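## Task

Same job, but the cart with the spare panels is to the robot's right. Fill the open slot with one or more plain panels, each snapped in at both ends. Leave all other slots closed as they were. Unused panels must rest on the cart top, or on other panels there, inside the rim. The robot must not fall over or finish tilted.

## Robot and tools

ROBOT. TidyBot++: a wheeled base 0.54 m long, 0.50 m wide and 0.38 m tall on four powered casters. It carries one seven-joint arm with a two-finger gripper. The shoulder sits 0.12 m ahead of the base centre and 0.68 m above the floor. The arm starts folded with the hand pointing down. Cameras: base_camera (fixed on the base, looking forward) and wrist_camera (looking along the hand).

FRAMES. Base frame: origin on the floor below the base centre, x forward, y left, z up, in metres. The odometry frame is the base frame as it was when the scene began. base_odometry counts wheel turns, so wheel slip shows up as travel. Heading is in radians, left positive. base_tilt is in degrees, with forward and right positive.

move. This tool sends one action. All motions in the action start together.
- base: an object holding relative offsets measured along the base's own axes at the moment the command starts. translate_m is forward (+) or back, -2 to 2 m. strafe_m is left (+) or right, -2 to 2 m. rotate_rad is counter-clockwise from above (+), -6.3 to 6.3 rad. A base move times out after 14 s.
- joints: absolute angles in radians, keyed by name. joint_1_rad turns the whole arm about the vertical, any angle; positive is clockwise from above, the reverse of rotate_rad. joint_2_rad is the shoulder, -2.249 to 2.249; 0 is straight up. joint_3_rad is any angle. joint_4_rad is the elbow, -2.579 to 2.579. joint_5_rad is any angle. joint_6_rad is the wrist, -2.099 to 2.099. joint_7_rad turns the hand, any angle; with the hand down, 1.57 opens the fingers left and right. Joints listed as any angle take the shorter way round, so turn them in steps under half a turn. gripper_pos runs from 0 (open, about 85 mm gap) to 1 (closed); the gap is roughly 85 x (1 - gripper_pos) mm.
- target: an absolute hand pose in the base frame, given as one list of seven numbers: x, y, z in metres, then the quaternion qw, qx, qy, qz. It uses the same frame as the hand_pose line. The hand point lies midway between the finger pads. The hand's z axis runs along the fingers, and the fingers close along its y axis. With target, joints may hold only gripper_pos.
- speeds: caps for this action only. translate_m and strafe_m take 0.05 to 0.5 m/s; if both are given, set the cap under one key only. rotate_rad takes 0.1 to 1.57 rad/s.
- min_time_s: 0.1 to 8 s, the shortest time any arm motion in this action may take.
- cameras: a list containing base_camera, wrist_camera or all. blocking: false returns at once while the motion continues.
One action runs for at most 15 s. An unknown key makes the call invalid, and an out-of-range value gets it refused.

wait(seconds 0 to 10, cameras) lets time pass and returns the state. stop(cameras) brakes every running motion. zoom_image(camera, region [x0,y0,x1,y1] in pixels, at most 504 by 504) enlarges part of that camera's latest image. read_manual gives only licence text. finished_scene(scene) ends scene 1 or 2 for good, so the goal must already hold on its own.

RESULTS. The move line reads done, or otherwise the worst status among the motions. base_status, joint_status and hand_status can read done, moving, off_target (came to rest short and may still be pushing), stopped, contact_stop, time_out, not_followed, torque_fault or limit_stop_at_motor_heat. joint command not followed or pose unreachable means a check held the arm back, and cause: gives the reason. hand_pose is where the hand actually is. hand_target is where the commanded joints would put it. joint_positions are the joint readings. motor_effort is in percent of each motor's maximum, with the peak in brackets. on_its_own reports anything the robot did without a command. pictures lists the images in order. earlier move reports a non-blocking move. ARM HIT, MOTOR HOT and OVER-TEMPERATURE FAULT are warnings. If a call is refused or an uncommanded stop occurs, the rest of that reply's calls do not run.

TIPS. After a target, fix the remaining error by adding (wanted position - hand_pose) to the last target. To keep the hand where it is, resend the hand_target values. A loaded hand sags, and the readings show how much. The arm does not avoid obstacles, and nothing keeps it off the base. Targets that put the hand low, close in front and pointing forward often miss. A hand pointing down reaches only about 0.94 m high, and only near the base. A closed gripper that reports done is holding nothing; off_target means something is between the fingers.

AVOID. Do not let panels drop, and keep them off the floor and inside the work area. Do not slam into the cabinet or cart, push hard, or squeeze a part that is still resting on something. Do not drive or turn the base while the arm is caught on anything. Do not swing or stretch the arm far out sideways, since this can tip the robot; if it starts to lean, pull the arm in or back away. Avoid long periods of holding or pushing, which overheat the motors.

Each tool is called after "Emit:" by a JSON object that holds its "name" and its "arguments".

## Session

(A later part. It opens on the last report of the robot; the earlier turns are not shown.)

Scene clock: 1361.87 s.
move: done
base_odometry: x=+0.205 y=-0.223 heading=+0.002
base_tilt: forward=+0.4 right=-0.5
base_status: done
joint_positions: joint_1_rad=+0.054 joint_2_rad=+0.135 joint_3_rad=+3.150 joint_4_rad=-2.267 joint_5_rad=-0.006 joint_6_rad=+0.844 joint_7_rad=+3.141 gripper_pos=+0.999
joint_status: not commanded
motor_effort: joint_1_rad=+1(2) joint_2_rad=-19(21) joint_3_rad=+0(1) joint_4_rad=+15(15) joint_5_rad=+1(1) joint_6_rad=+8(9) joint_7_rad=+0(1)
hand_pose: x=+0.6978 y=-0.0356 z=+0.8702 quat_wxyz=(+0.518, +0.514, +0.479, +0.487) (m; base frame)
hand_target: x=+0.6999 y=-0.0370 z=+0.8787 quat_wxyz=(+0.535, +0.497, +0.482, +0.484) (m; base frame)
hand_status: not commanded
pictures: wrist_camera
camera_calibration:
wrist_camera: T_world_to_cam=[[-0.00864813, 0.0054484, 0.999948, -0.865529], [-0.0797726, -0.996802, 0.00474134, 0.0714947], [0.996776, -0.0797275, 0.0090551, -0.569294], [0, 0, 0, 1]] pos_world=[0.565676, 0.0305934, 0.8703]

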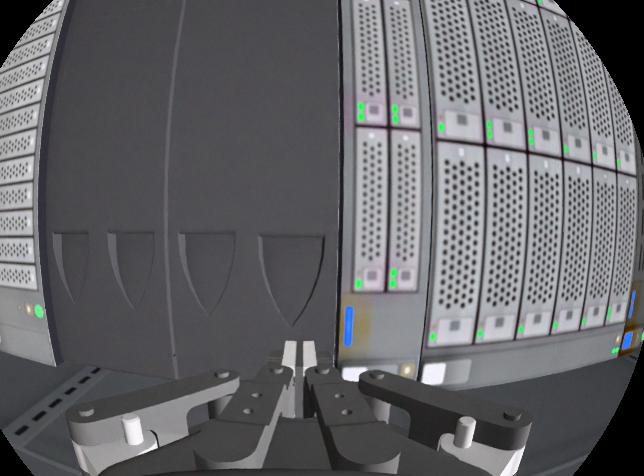

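Emit:
{"name": "move", "arguments": {"base": {"translate_m": 0.004, "strafe_m": 0.0}, "speeds": {"translate_m": 0.05}, "cameras": ["wrist_camera"]}}

Emit:
{"name": "zoom_image", "arguments": {"camera": "wrist_camera", "region": [180, 210, 360, 400]}}

Emit:
{"name": "move", "arguments": {"base": {"translate_m": 0.003, "strafe_m": 0.0}, "speeds": {"translate_m": 0.05}, "cameras": ["wrist_camera"]}}

Emit:
{"name": "zoom_image", "arguments": {"camera": "wrist_camera", "region": [180, 210, 360, 400]}}

Scene clock: 1377.70 s.
move: done
base_odometry: x=+0.209 y=-0.223 heading=+0.002
base_tilt: forward=+0.3 right=-0.5
base_status: done
joint_positions: joint_1_rad=+0.054 joint_2_rad=+0.135 joint_3_rad=+3.150 joint_4_rad=-2.267 joint_5_rad=-0.006 joint_6_rad=+0.844 joint_7_rad=+3.141 gripper_pos=+0.999
joint_status: not commanded
motor_effort: joint_1_rad=+1(2) joint_2_rad=-18(19) joint_3_rad=+0(2) joint_4_rad=+15(17) joint_5_rad=+1(1) joint_6_rad=+9(10) joint_7_rad=+0(1)
hand_pose: x=+0.6977 y=-0.0356 z=+0.8707 quat_wxyz=(+0.519, +0.514, +0.479, +0.487) (m; base frame)
hand_target: x=+0.6999 y=-0.0370 z=+0.8787 quat_wxyz=(+0.535, +0.497, +0.482, +0.484) (m; base frame)
hand_status: not commanded
pictures: wrist_camera
camera_calibration:
wrist_camera: T_world_to_cam=[[-0.00934568, 0.00550561, 0.999941, -0.865431], [-0.0797759, -0.996802, 0.00474271, 0.071478], [0.996769, -0.0797269, 0.00975501, -0.569702], [0, 0, 0, 1]] pos_world=[0.565476, 0.0305935, 0.870599]

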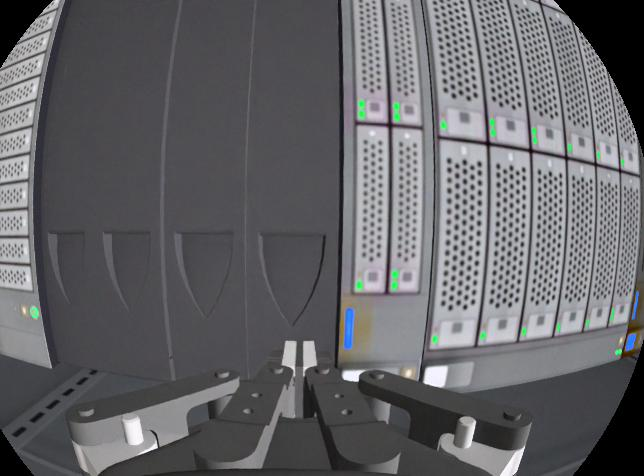

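Scaled by 2.653.

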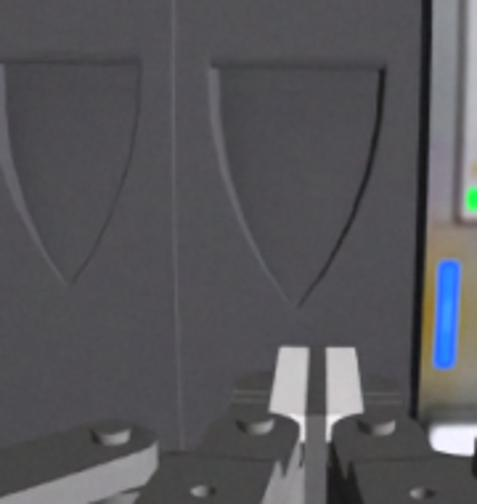

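Scene clock: 1378.17 s.
move: done
base_odometry: x=+0.212 y=-0.223 heading=+0.002
base_tilt: forward=+0.3 right=-0.5
base_status: done
joint_positions: joint_1_rad=+0.053 joint_2_rad=+0.133 joint_3_rad=+3.149 joint_4_rad=-2.268 joint_5_rad=-0.006 joint_6_rad=+0.844 joint_7_rad=+3.141 gripper_pos=+0.999
joint_status: not commanded
motor_effort: joint_1_rad=+1(4) joint_2_rad=-18(19) joint_3_rad=+0(3) joint_4_rad=+17(20) joint_5_rad=+0(2) joint_6_rad=+9(10) joint_7_rad=-1(1)
hand_pose: x=+0.6972 y=-0.0350 z=+0.8710 quat_wxyz=(+0.519, +0.513, +0.479, +0.488) (m; base frame)
hand_target: x=+0.6999 y=-0.0370 z=+0.8787 quat_wxyz=(+0.535, +0.497, +0.482, +0.484) (m; base frame)
hand_status: not commanded
pictures: wrist_camera
camera_calibration:
wrist_camera: T_world_to_cam=[[-0.00981905, 0.00593231, 0.999934, -0.865477], [-0.0784849, -0.996902, 0.00514362, 0.0708582], [0.996867, -0.0784292, 0.0102542, -0.569696], [0, 0, 0, 1]] pos_world=[0.564974, 0.0310922, 0.870898]

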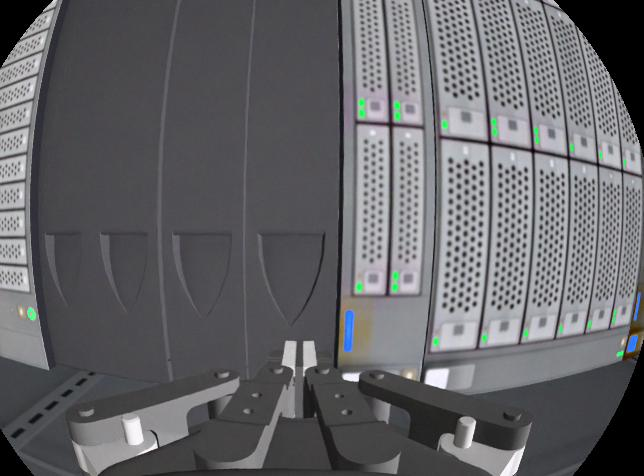

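Scaled by 2.653.

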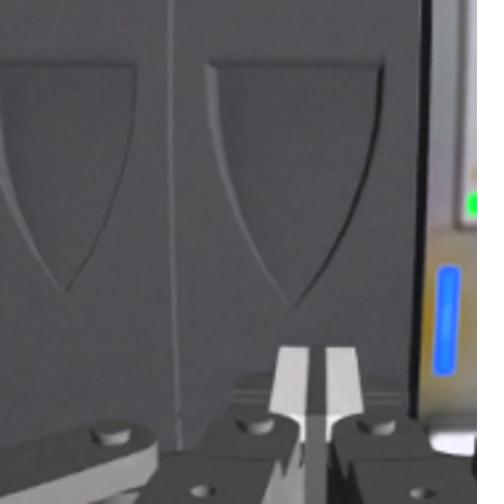

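Emit:
{"name": "move", "arguments": {"base": {"translate_m": 0.004, "strafe_m": 0.0}, "speeds": {"translate_m": 0.05}, "cameras": ["wrist_camera"]}}

Emit:
{"name": "zoom_image", "arguments": {"camera": "wrist_camera", "region": [180, 210, 360, 400]}}

Emit:
{"name": "move", "arguments": {"base": {"translate_m": 0.003, "strafe_m": 0.0}, "speeds": {"translate_m": 0.05}, "cameras": ["wrist_camera"]}}

Emit:
{"name": "zoom_image", "arguments": {"camera": "wrist_camera", "region": [180, 210, 360, 400]}}

Scene clock: 1383.03 s.
move: done
base_odometry: x=+0.216 y=-0.223 heading=+0.001
base_tilt: forward=+0.4 right=-0.5
base_status: done
joint_positions: joint_1_rad=+0.053 joint_2_rad=+0.133 joint_3_rad=+3.149 joint_4_rad=-2.265 joint_5_rad=-0.006 joint_6_rad=+0.844 joint_7_rad=+3.141 gripper_pos=+0.999
joint_status: not commanded
motor_effort: joint_1_rad=+1(1) joint_2_rad=-19(21) joint_3_rad=+0(1) joint_4_rad=+15(20) joint_5_rad=+1(1) joint_6_rad=+8(10) joint_7_rad=-1(1)
hand_pose: x=+0.6979 y=-0.0351 z=+0.8728 quat_wxyz=(+0.519, +0.513, +0.478, +0.488) (m; base frame)
hand_target: x=+0.6999 y=-0.0370 z=+0.8787 quat_wxyz=(+0.535, +0.497, +0.482, +0.484) (m; base frame)
hand_status: not commanded
pictures: wrist_camera
camera_calibration:
wrist_camera: T_world_to_cam=[[-0.0131156, 0.00609797, 0.999895, -0.864773], [-0.0784999, -0.996901, 0.00505003, 0.0708895], [0.996828, -0.0784254, 0.0135536, -0.573167], [0, 0, 0, 1]] pos_world=[0.565572, 0.0309923, 0.872094]

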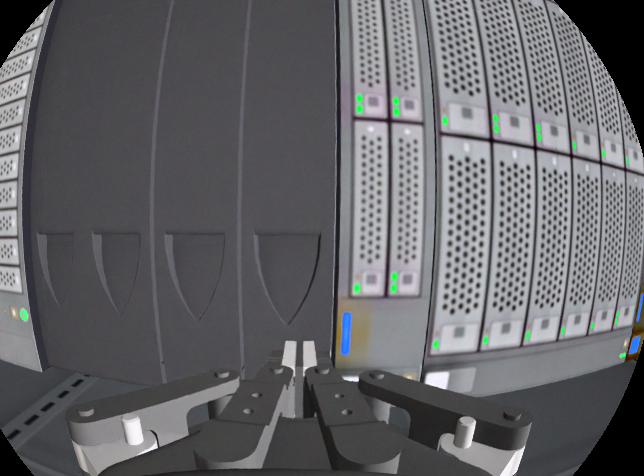

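Scaled by 2.653.

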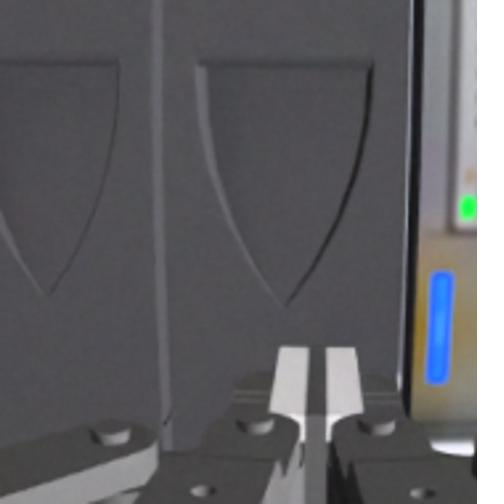

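Scene clock: 1383.70 s.
move: done
base_odometry: x=+0.219 y=-0.223 heading=+0.001
base_tilt: forward=+0.3 right=-0.4
base_status: done
joint_positions: joint_1_rad=+0.053 joint_2_rad=+0.127 joint_3_rad=+3.149 joint_4_rad=-2.270 joint_5_rad=-0.006 joint_6_rad=+0.844 joint_7_rad=+3.141 gripper_pos=+0.999
joint_status: not commanded
motor_effort: joint_1_rad=+0(1) joint_2_rad=-18(19) joint_3_rad=+0(1) joint_4_rad=+17(23) joint_5_rad=+0(1) joint_6_rad=+9(10) joint_7_rad=+0(1)
hand_pose: x=+0.6955 y=-0.0349 z=+0.8732 quat_wxyz=(+0.519, +0.513, +0.478, +0.489) (m; base frame)
hand_target: x=+0.6999 y=-0.0370 z=+0.8787 quat_wxyz=(+0.535, +0.497, +0.482, +0.484) (m; base frame)
hand_status: not commanded
pictures: wrist_camera
camera_calibration:
wrist_camera: T_world_to_cam=[[-0.0133229, 0.00601439, 0.999893, -0.865083], [-0.0784989, -0.996902, 0.00495046, 0.0708929], [0.996825, -0.0784245, 0.0137537, -0.571045], [0, 0, 0, 1]] pos_world=[0.563272, 0.0310922, 0.872493]

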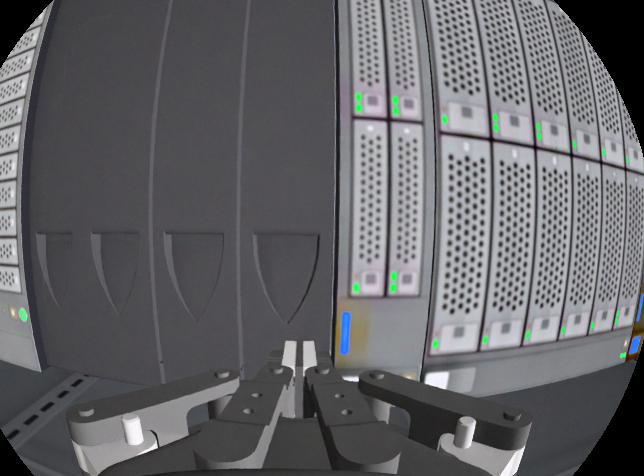

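Scaled by 2.653.

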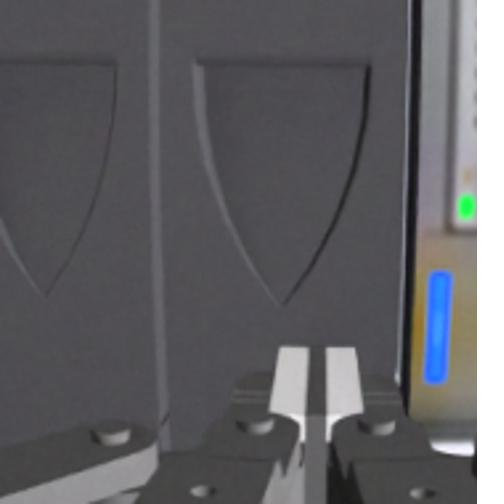

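Emit:
{"name": "move", "arguments": {"base": {"translate_m": 0.003, "strafe_m": 0.0}, "speeds": {"translate_m": 0.05}, "cameras": ["wrist_camera"]}}

Emit:
{"name": "zoom_image", "arguments": {"camera": "wrist_camera", "region": [180, 210, 360, 400]}}

Emit:
{"name": "zoom_image", "arguments": {"camera": "wrist_camera", "region": [150, 330, 290, 400]}}

Scene clock: 1391.03 s.
move: done
base_odometry: x=+0.222 y=-0.223 heading=+0.001
base_tilt: forward=+0.3 right=-0.5
base_status: done
joint_positions: joint_1_rad=+0.053 joint_2_rad=+0.121 joint_3_rad=+3.149 joint_4_rad=-2.277 joint_5_rad=-0.006 joint_6_rad=+0.844 joint_7_rad=+3.141 gripper_pos=+0.999
joint_status: not commanded
motor_effort: joint_1_rad=+1(2) joint_2_rad=-16(19) joint_3_rad=+0(2) joint_4_rad=+17(26) joint_5_rad=+1(2) joint_6_rad=+8(10) joint_7_rad=-1(1)
hand_pose: x=+0.6928 y=-0.0348 z=+0.8733 quat_wxyz=(+0.519, +0.513, +0.478, +0.488) (m; base frame)
hand_target: x=+0.6999 y=-0.0370 z=+0.8787 quat_wxyz=(+0.535, +0.497, +0.482, +0.484) (m; base frame)
hand_status: not commanded
pictures: wrist_camera
camera_calibration:
wrist_camera: T_world_to_cam=[[-0.0130238, 0.00599222, 0.999897, -0.865491], [-0.0784974, -0.996902, 0.00495183, 0.0708773], [0.996829, -0.0784249, 0.0134538, -0.568081], [0, 0, 0, 1]] pos_world=[0.560572, 0.0312922, 0.872694]

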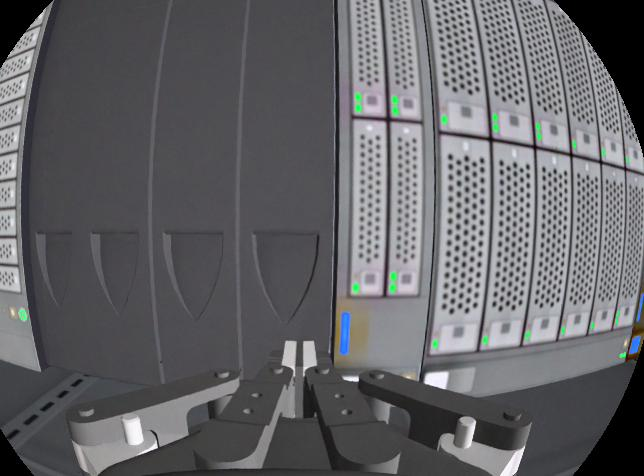

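Scaled by 2.653.

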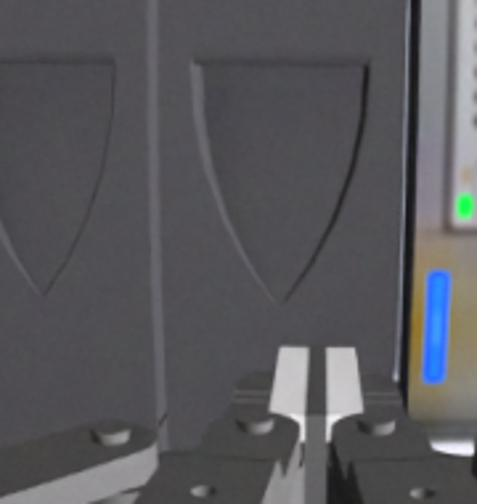

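Scaled by 3.600.

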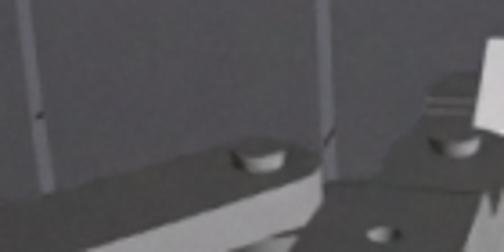

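Emit:
{"name": "move", "arguments": {"base": {"translate_m": -0.05, "strafe_m": 0.0}, "speeds": {"translate_m": 0.08}}}

Emit:
{"name": "move", "arguments": {"base": {"translate_m": -0.25, "strafe_m": 0.05}, "speeds": {"translate_m": 0.2}, "cameras": ["wrist_camera"]}}

Emit:
{"name": "zoom_image", "arguments": {"camera": "wrist_camera", "region": [180, 80, 380, 380]}}

Scene clock: 1396.90 s.
move: done
base_odometry: x=+0.172 y=-0.223 heading=+0.001
base_tilt: forward=+0.4 right=-0.4
base_status: done
joint_positions: joint_1_rad=+0.053 joint_2_rad=+0.127 joint_3_rad=+3.149 joint_4_rad=-2.270 joint_5_rad=-0.006 joint_6_rad=+0.844 joint_7_rad=+3.141 gripper_pos=+0.999
joint_status: not commanded
motor_effort: joint_1_rad=+0(1) joint_2_rad=-18(21) joint_3_rad=+0(1) joint_4_rad=+15(17) joint_5_rad=+1(1) joint_6_rad=+9(10) joint_7_rad=+0(1)
hand_pose: x=+0.6957 y=-0.0349 z=+0.8734 quat_wxyz=(+0.520, +0.512, +0.478, +0.489) (m; base frame)
hand_target: x=+0.6999 y=-0.0370 z=+0.8787 quat_wxyz=(+0.535, +0.497, +0.482, +0.484) (m; base frame)
hand_status: not commanded
pictures: none

Scene clock: 1398.93 s.
move: done
base_odometry: x=-0.078 y=-0.174 heading=+0.001
base_tilt: forward=+0.3 right=-0.4
base_status: done
joint_positions: joint_1_rad=+0.053 joint_2_rad=+0.127 joint_3_rad=+3.149 joint_4_rad=-2.270 joint_5_rad=-0.006 joint_6_rad=+0.844 joint_7_rad=+3.141 gripper_pos=+0.999
joint_status: not commanded
motor_effort: joint_1_rad=+1(1) joint_2_rad=-19(22) joint_3_rad=+0(1) joint_4_rad=+15(16) joint_5_rad=+1(1) joint_6_rad=+9(9) joint_7_rad=+0(1)
hand_pose: x=+0.6957 y=-0.0349 z=+0.8733 quat_wxyz=(+0.520, +0.512, +0.478, +0.489) (m; base frame)
hand_target: x=+0.6999 y=-0.0370 z=+0.8787 quat_wxyz=(+0.535, +0.497, +0.482, +0.484) (m; base frame)
hand_status: not commanded
pictures: wrist_camera
camera_calibration:
wrist_camera: T_world_to_cam=[[-0.0136238, 0.00603862, 0.999889, -0.865007], [-0.0785084, -0.996901, 0.00495087, 0.0709131], [0.99682, -0.0784322, 0.0140557, -0.571506], [0, 0, 0, 1]] pos_world=[0.563471, 0.0310923, 0.872593]

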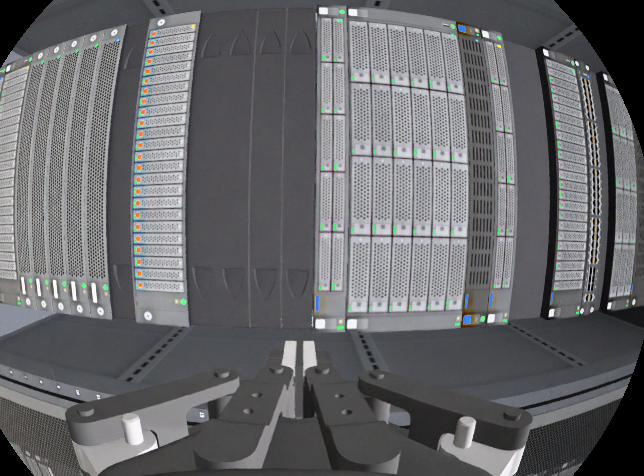

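Scaled by 1.680.

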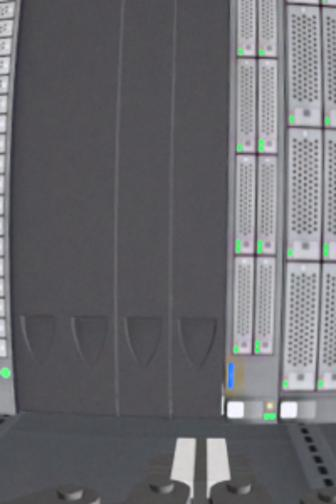

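Now the full rack view; let me zoom at both ends.

Emit:
{"name": "zoom_image", "arguments": {"camera": "wrist_camera", "region": [185, 0, 345, 100]}}

Emit:
{"name": "zoom_image", "arguments": {"camera": "wrist_camera", "region": [185, 240, 345, 345]}}

Emit:
{"name": "zoom_image", "arguments": {"camera": "wrist_camera", "region": [260, 0, 340, 60]}}

Emit:
{"name": "zoom_image", "arguments": {"camera": "wrist_camera", "region": [260, 290, 340, 340]}}

Scaled by 3.150.

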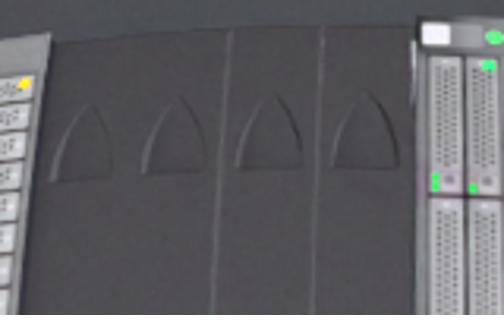

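Scaled by 3.150.

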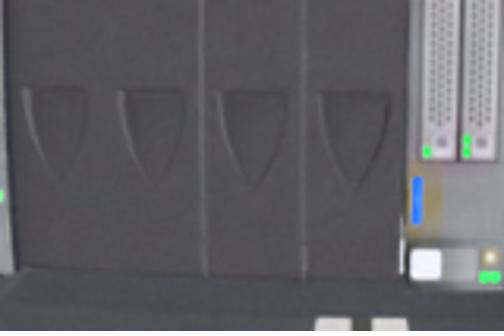

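Scaled by 6.300.

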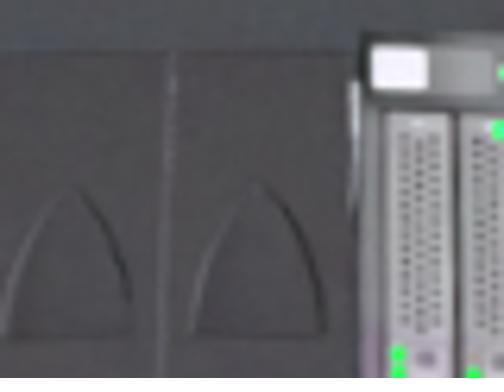

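Scaled by 6.300.

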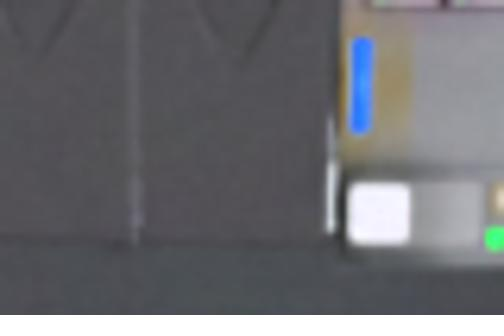

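Emit:
{"name": "move", "arguments": {"base": {"translate_m": 0.0, "strafe_m": 0.362}, "speeds": {"strafe_m": 0.25}}}

Emit:
{"name": "move", "arguments": {"base": {"translate_m": 0.26, "strafe_m": 0.0}, "speeds": {"translate_m": 0.15}, "cameras": ["wrist_camera"]}}

Emit:
{"name": "zoom_image", "arguments": {"camera": "wrist_camera", "region": [180, 0, 380, 160]}}

Emit:
{"name": "zoom_image", "arguments": {"camera": "wrist_camera", "region": [180, 240, 380, 400]}}

Scene clock: 1425.57 s.
move: done
base_odometry: x=-0.079 y=+0.188 heading=+0.001
base_tilt: forward=+0.4 right=-0.5
base_status: done
joint_positions: joint_1_rad=+0.053 joint_2_rad=+0.127 joint_3_rad=+3.149 joint_4_rad=-2.270 joint_5_rad=-0.006 joint_6_rad=+0.844 joint_7_rad=+3.141 gripper_pos=+0.999
joint_status: not commanded
motor_effort: joint_1_rad=+1(2) joint_2_rad=-19(19) joint_3_rad=+0(2) joint_4_rad=+15(15) joint_5_rad=+1(2) joint_6_rad=+9(10) joint_7_rad=-1(1)
hand_pose: x=+0.6957 y=-0.0349 z=+0.8733 quat_wxyz=(+0.520, +0.512, +0.478, +0.489) (m; base frame)
hand_target: x=+0.6999 y=-0.0370 z=+0.8787 quat_wxyz=(+0.535, +0.497, +0.482, +0.484) (m; base frame)
hand_status: not commanded
pictures: none

Scene clock: 1427.97 s.
move: done
base_odometry: x=+0.182 y=+0.189 heading=+0.002
base_tilt: forward=+0.4 right=-0.5
base_status: done
joint_positions: joint_1_rad=+0.053 joint_2_rad=+0.128 joint_3_rad=+3.149 joint_4_rad=-2.270 joint_5_rad=-0.006 joint_6_rad=+0.844 joint_7_rad=+3.141 gripper_pos=+0.999
joint_status: not commanded
motor_effort: joint_1_rad=-1(1) joint_2_rad=-19(21) joint_3_rad=+0(0) joint_4_rad=+14(15) joint_5_rad=+1(2) joint_6_rad=+9(9) joint_7_rad=-1(2)
hand_pose: x=+0.6957 y=-0.0349 z=+0.8731 quat_wxyz=(+0.519, +0.513, +0.478, +0.489) (m; base frame)
hand_target: x=+0.6999 y=-0.0370 z=+0.8787 quat_wxyz=(+0.535, +0.497, +0.482, +0.484) (m; base frame)
hand_status: not commanded
pictures: wrist_camera
camera_calibration:
wrist_camera: T_world_to_cam=[[-0.0133148, 0.00611405, 0.999893, -0.865087], [-0.0785009, -0.996901, 0.00505042, 0.0708225], [0.996825, -0.0784252, 0.0137535, -0.571244], [0, 0, 0, 1]] pos_world=[0.563472, 0.0310923, 0.872493]

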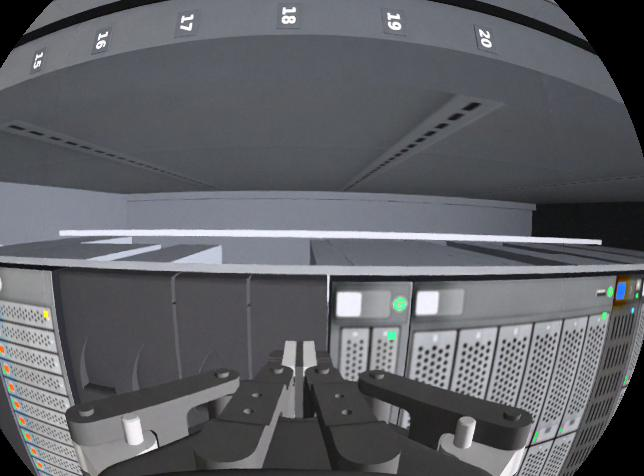

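Scaled by 2.520.

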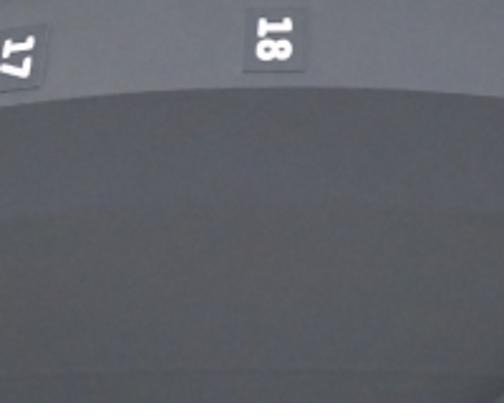

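Scaled by 2.520.

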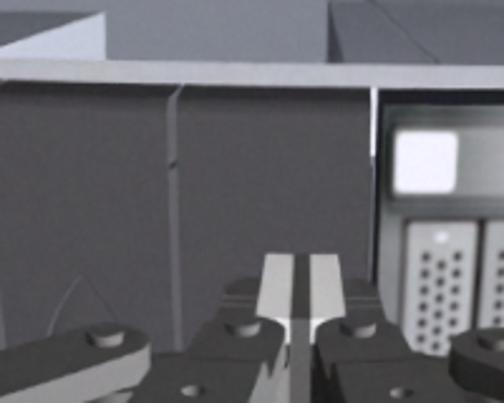

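Emit:
{"name": "move", "arguments": {"base": {"translate_m": 0.035, "strafe_m": 0.0}, "speeds": {"translate_m": 0.06}, "cameras": ["wrist_camera"]}}

Emit:
{"name": "zoom_image", "arguments": {"camera": "wrist_camera", "region": [180, 200, 380, 380]}}

Emit:
{"name": "move", "arguments": {"base": {"translate_m": 0.006, "strafe_m": 0.0}, "speeds": {"translate_m": 0.05}}}

Scene clock: 1433.33 s.
move: done
base_odometry: x=+0.216 y=+0.189 heading=+0.002
base_tilt: forward=+0.4 right=-0.4
base_status: done
joint_positions: joint_1_rad=+0.054 joint_2_rad=+0.108 joint_3_rad=+3.149 joint_4_rad=-2.292 joint_5_rad=-0.006 joint_6_rad=+0.844 joint_7_rad=+3.141 gripper_pos=+0.999
joint_status: not commanded
motor_effort: joint_1_rad=-1(2) joint_2_rad=-14(20) joint_3_rad=-1(2) joint_4_rad=+20(28) joint_5_rad=+2(2) joint_6_rad=+8(11) joint_7_rad=-1(2)
hand_pose: x=+0.6870 y=-0.0346 z=+0.8730 quat_wxyz=(+0.519, +0.513, +0.479, +0.488) (m; base frame)
hand_target: x=+0.6999 y=-0.0370 z=+0.8787 quat_wxyz=(+0.535, +0.497, +0.482, +0.484) (m; base frame)
hand_status: not commanded
pictures: wrist_camera
camera_calibration:
wrist_camera: T_world_to_cam=[[-0.0113359, 0.00575719, 0.999919, -0.866419], [-0.0787854, -0.99688, 0.00484652, 0.0708653], [0.996827, -0.0787241, 0.0117541, -0.560691], [0, 0, 0, 1]] pos_world=[0.554673, 0.0314924, 0.872596]

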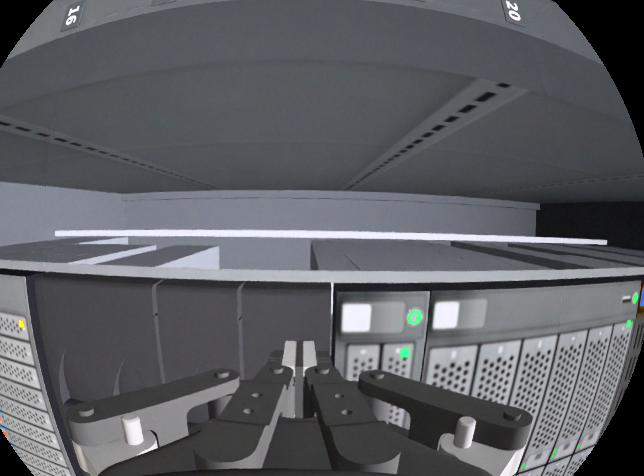

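Scaled by 2.520.

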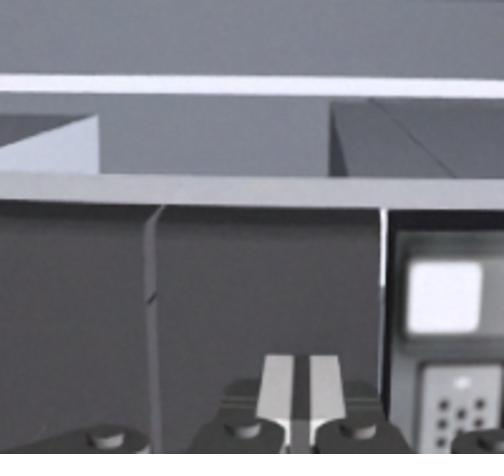

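Scene clock: 1434.00 s.
move: done
base_odometry: x=+0.222 y=+0.189 heading=+0.002
base_tilt: forward=+0.3 right=-0.5
base_status: done
joint_positions: joint_1_rad=+0.054 joint_2_rad=+0.096 joint_3_rad=+3.149 joint_4_rad=-2.305 joint_5_rad=-0.006 joint_6_rad=+0.844 joint_7_rad=+3.141 gripper_pos=+0.999
joint_status: not commanded
motor_effort: joint_1_rad=-2(3) joint_2_rad=-10(14) joint_3_rad=-1(2) joint_4_rad=+23(29) joint_5_rad=+2(3) joint_6_rad=+8(12) joint_7_rad=-1(1)
hand_pose: x=+0.6816 y=-0.0346 z=+0.8727 quat_wxyz=(+0.519, +0.514, +0.479, +0.488) (m; base frame)
hand_target: x=+0.6999 y=-0.0370 z=+0.8787 quat_wxyz=(+0.535, +0.497, +0.482, +0.484) (m; base frame)
hand_status: not commanded
pictures: none

Emit:
{"name": "move", "arguments": {"base": {"translate_m": -0.2, "strafe_m": -0.12}, "speeds": {"translate_m": 0.15}, "cameras": ["wrist_camera"]}}

Emit:
{"name": "zoom_image", "arguments": {"camera": "wrist_camera", "region": [170, 60, 370, 360]}}

Scene clock: 1440.50 s.
move: done
base_odometry: x=+0.022 y=+0.068 heading=+0.002
base_tilt: forward=+0.3 right=-0.5
base_status: done
joint_positions: joint_1_rad=+0.054 joint_2_rad=+0.128 joint_3_rad=+3.149 joint_4_rad=-2.267 joint_5_rad=-0.005 joint_6_rad=+0.844 joint_7_rad=+3.141 gripper_pos=+0.999
joint_status: not commanded
motor_effort: joint_1_rad=+0(3) joint_2_rad=-19(21) joint_3_rad=+0(2) joint_4_rad=+15(23) joint_5_rad=+1(3) joint_6_rad=+9(10) joint_7_rad=+0(1)
hand_pose: x=+0.6964 y=-0.0347 z=+0.8743 quat_wxyz=(+0.520, +0.512, +0.478, +0.489) (m; base frame)
hand_target: x=+0.6999 y=-0.0370 z=+0.8787 quat_wxyz=(+0.535, +0.497, +0.482, +0.484) (m; base frame)
hand_status: not commanded
pictures: wrist_camera
camera_calibration:
wrist_camera: T_world_to_cam=[[-0.0157954, 0.00650298, 0.999854, -0.864555], [-0.0778221, -0.996953, 0.0052547, 0.0705119], [0.996842, -0.0777278, 0.0162534, -0.574151], [0, 0, 0, 1]] pos_world=[0.564169, 0.0312917, 0.87339]

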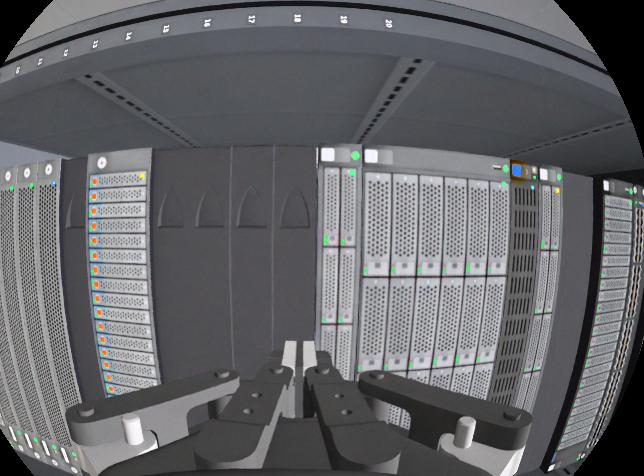

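Scaled by 1.680.

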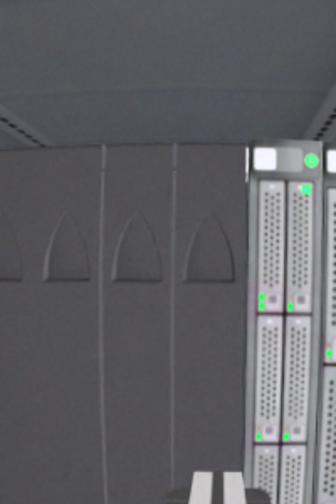

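Emit:
{"name": "finished_scene", "arguments": {"scene": 2}}

The scene is finished: the task was done.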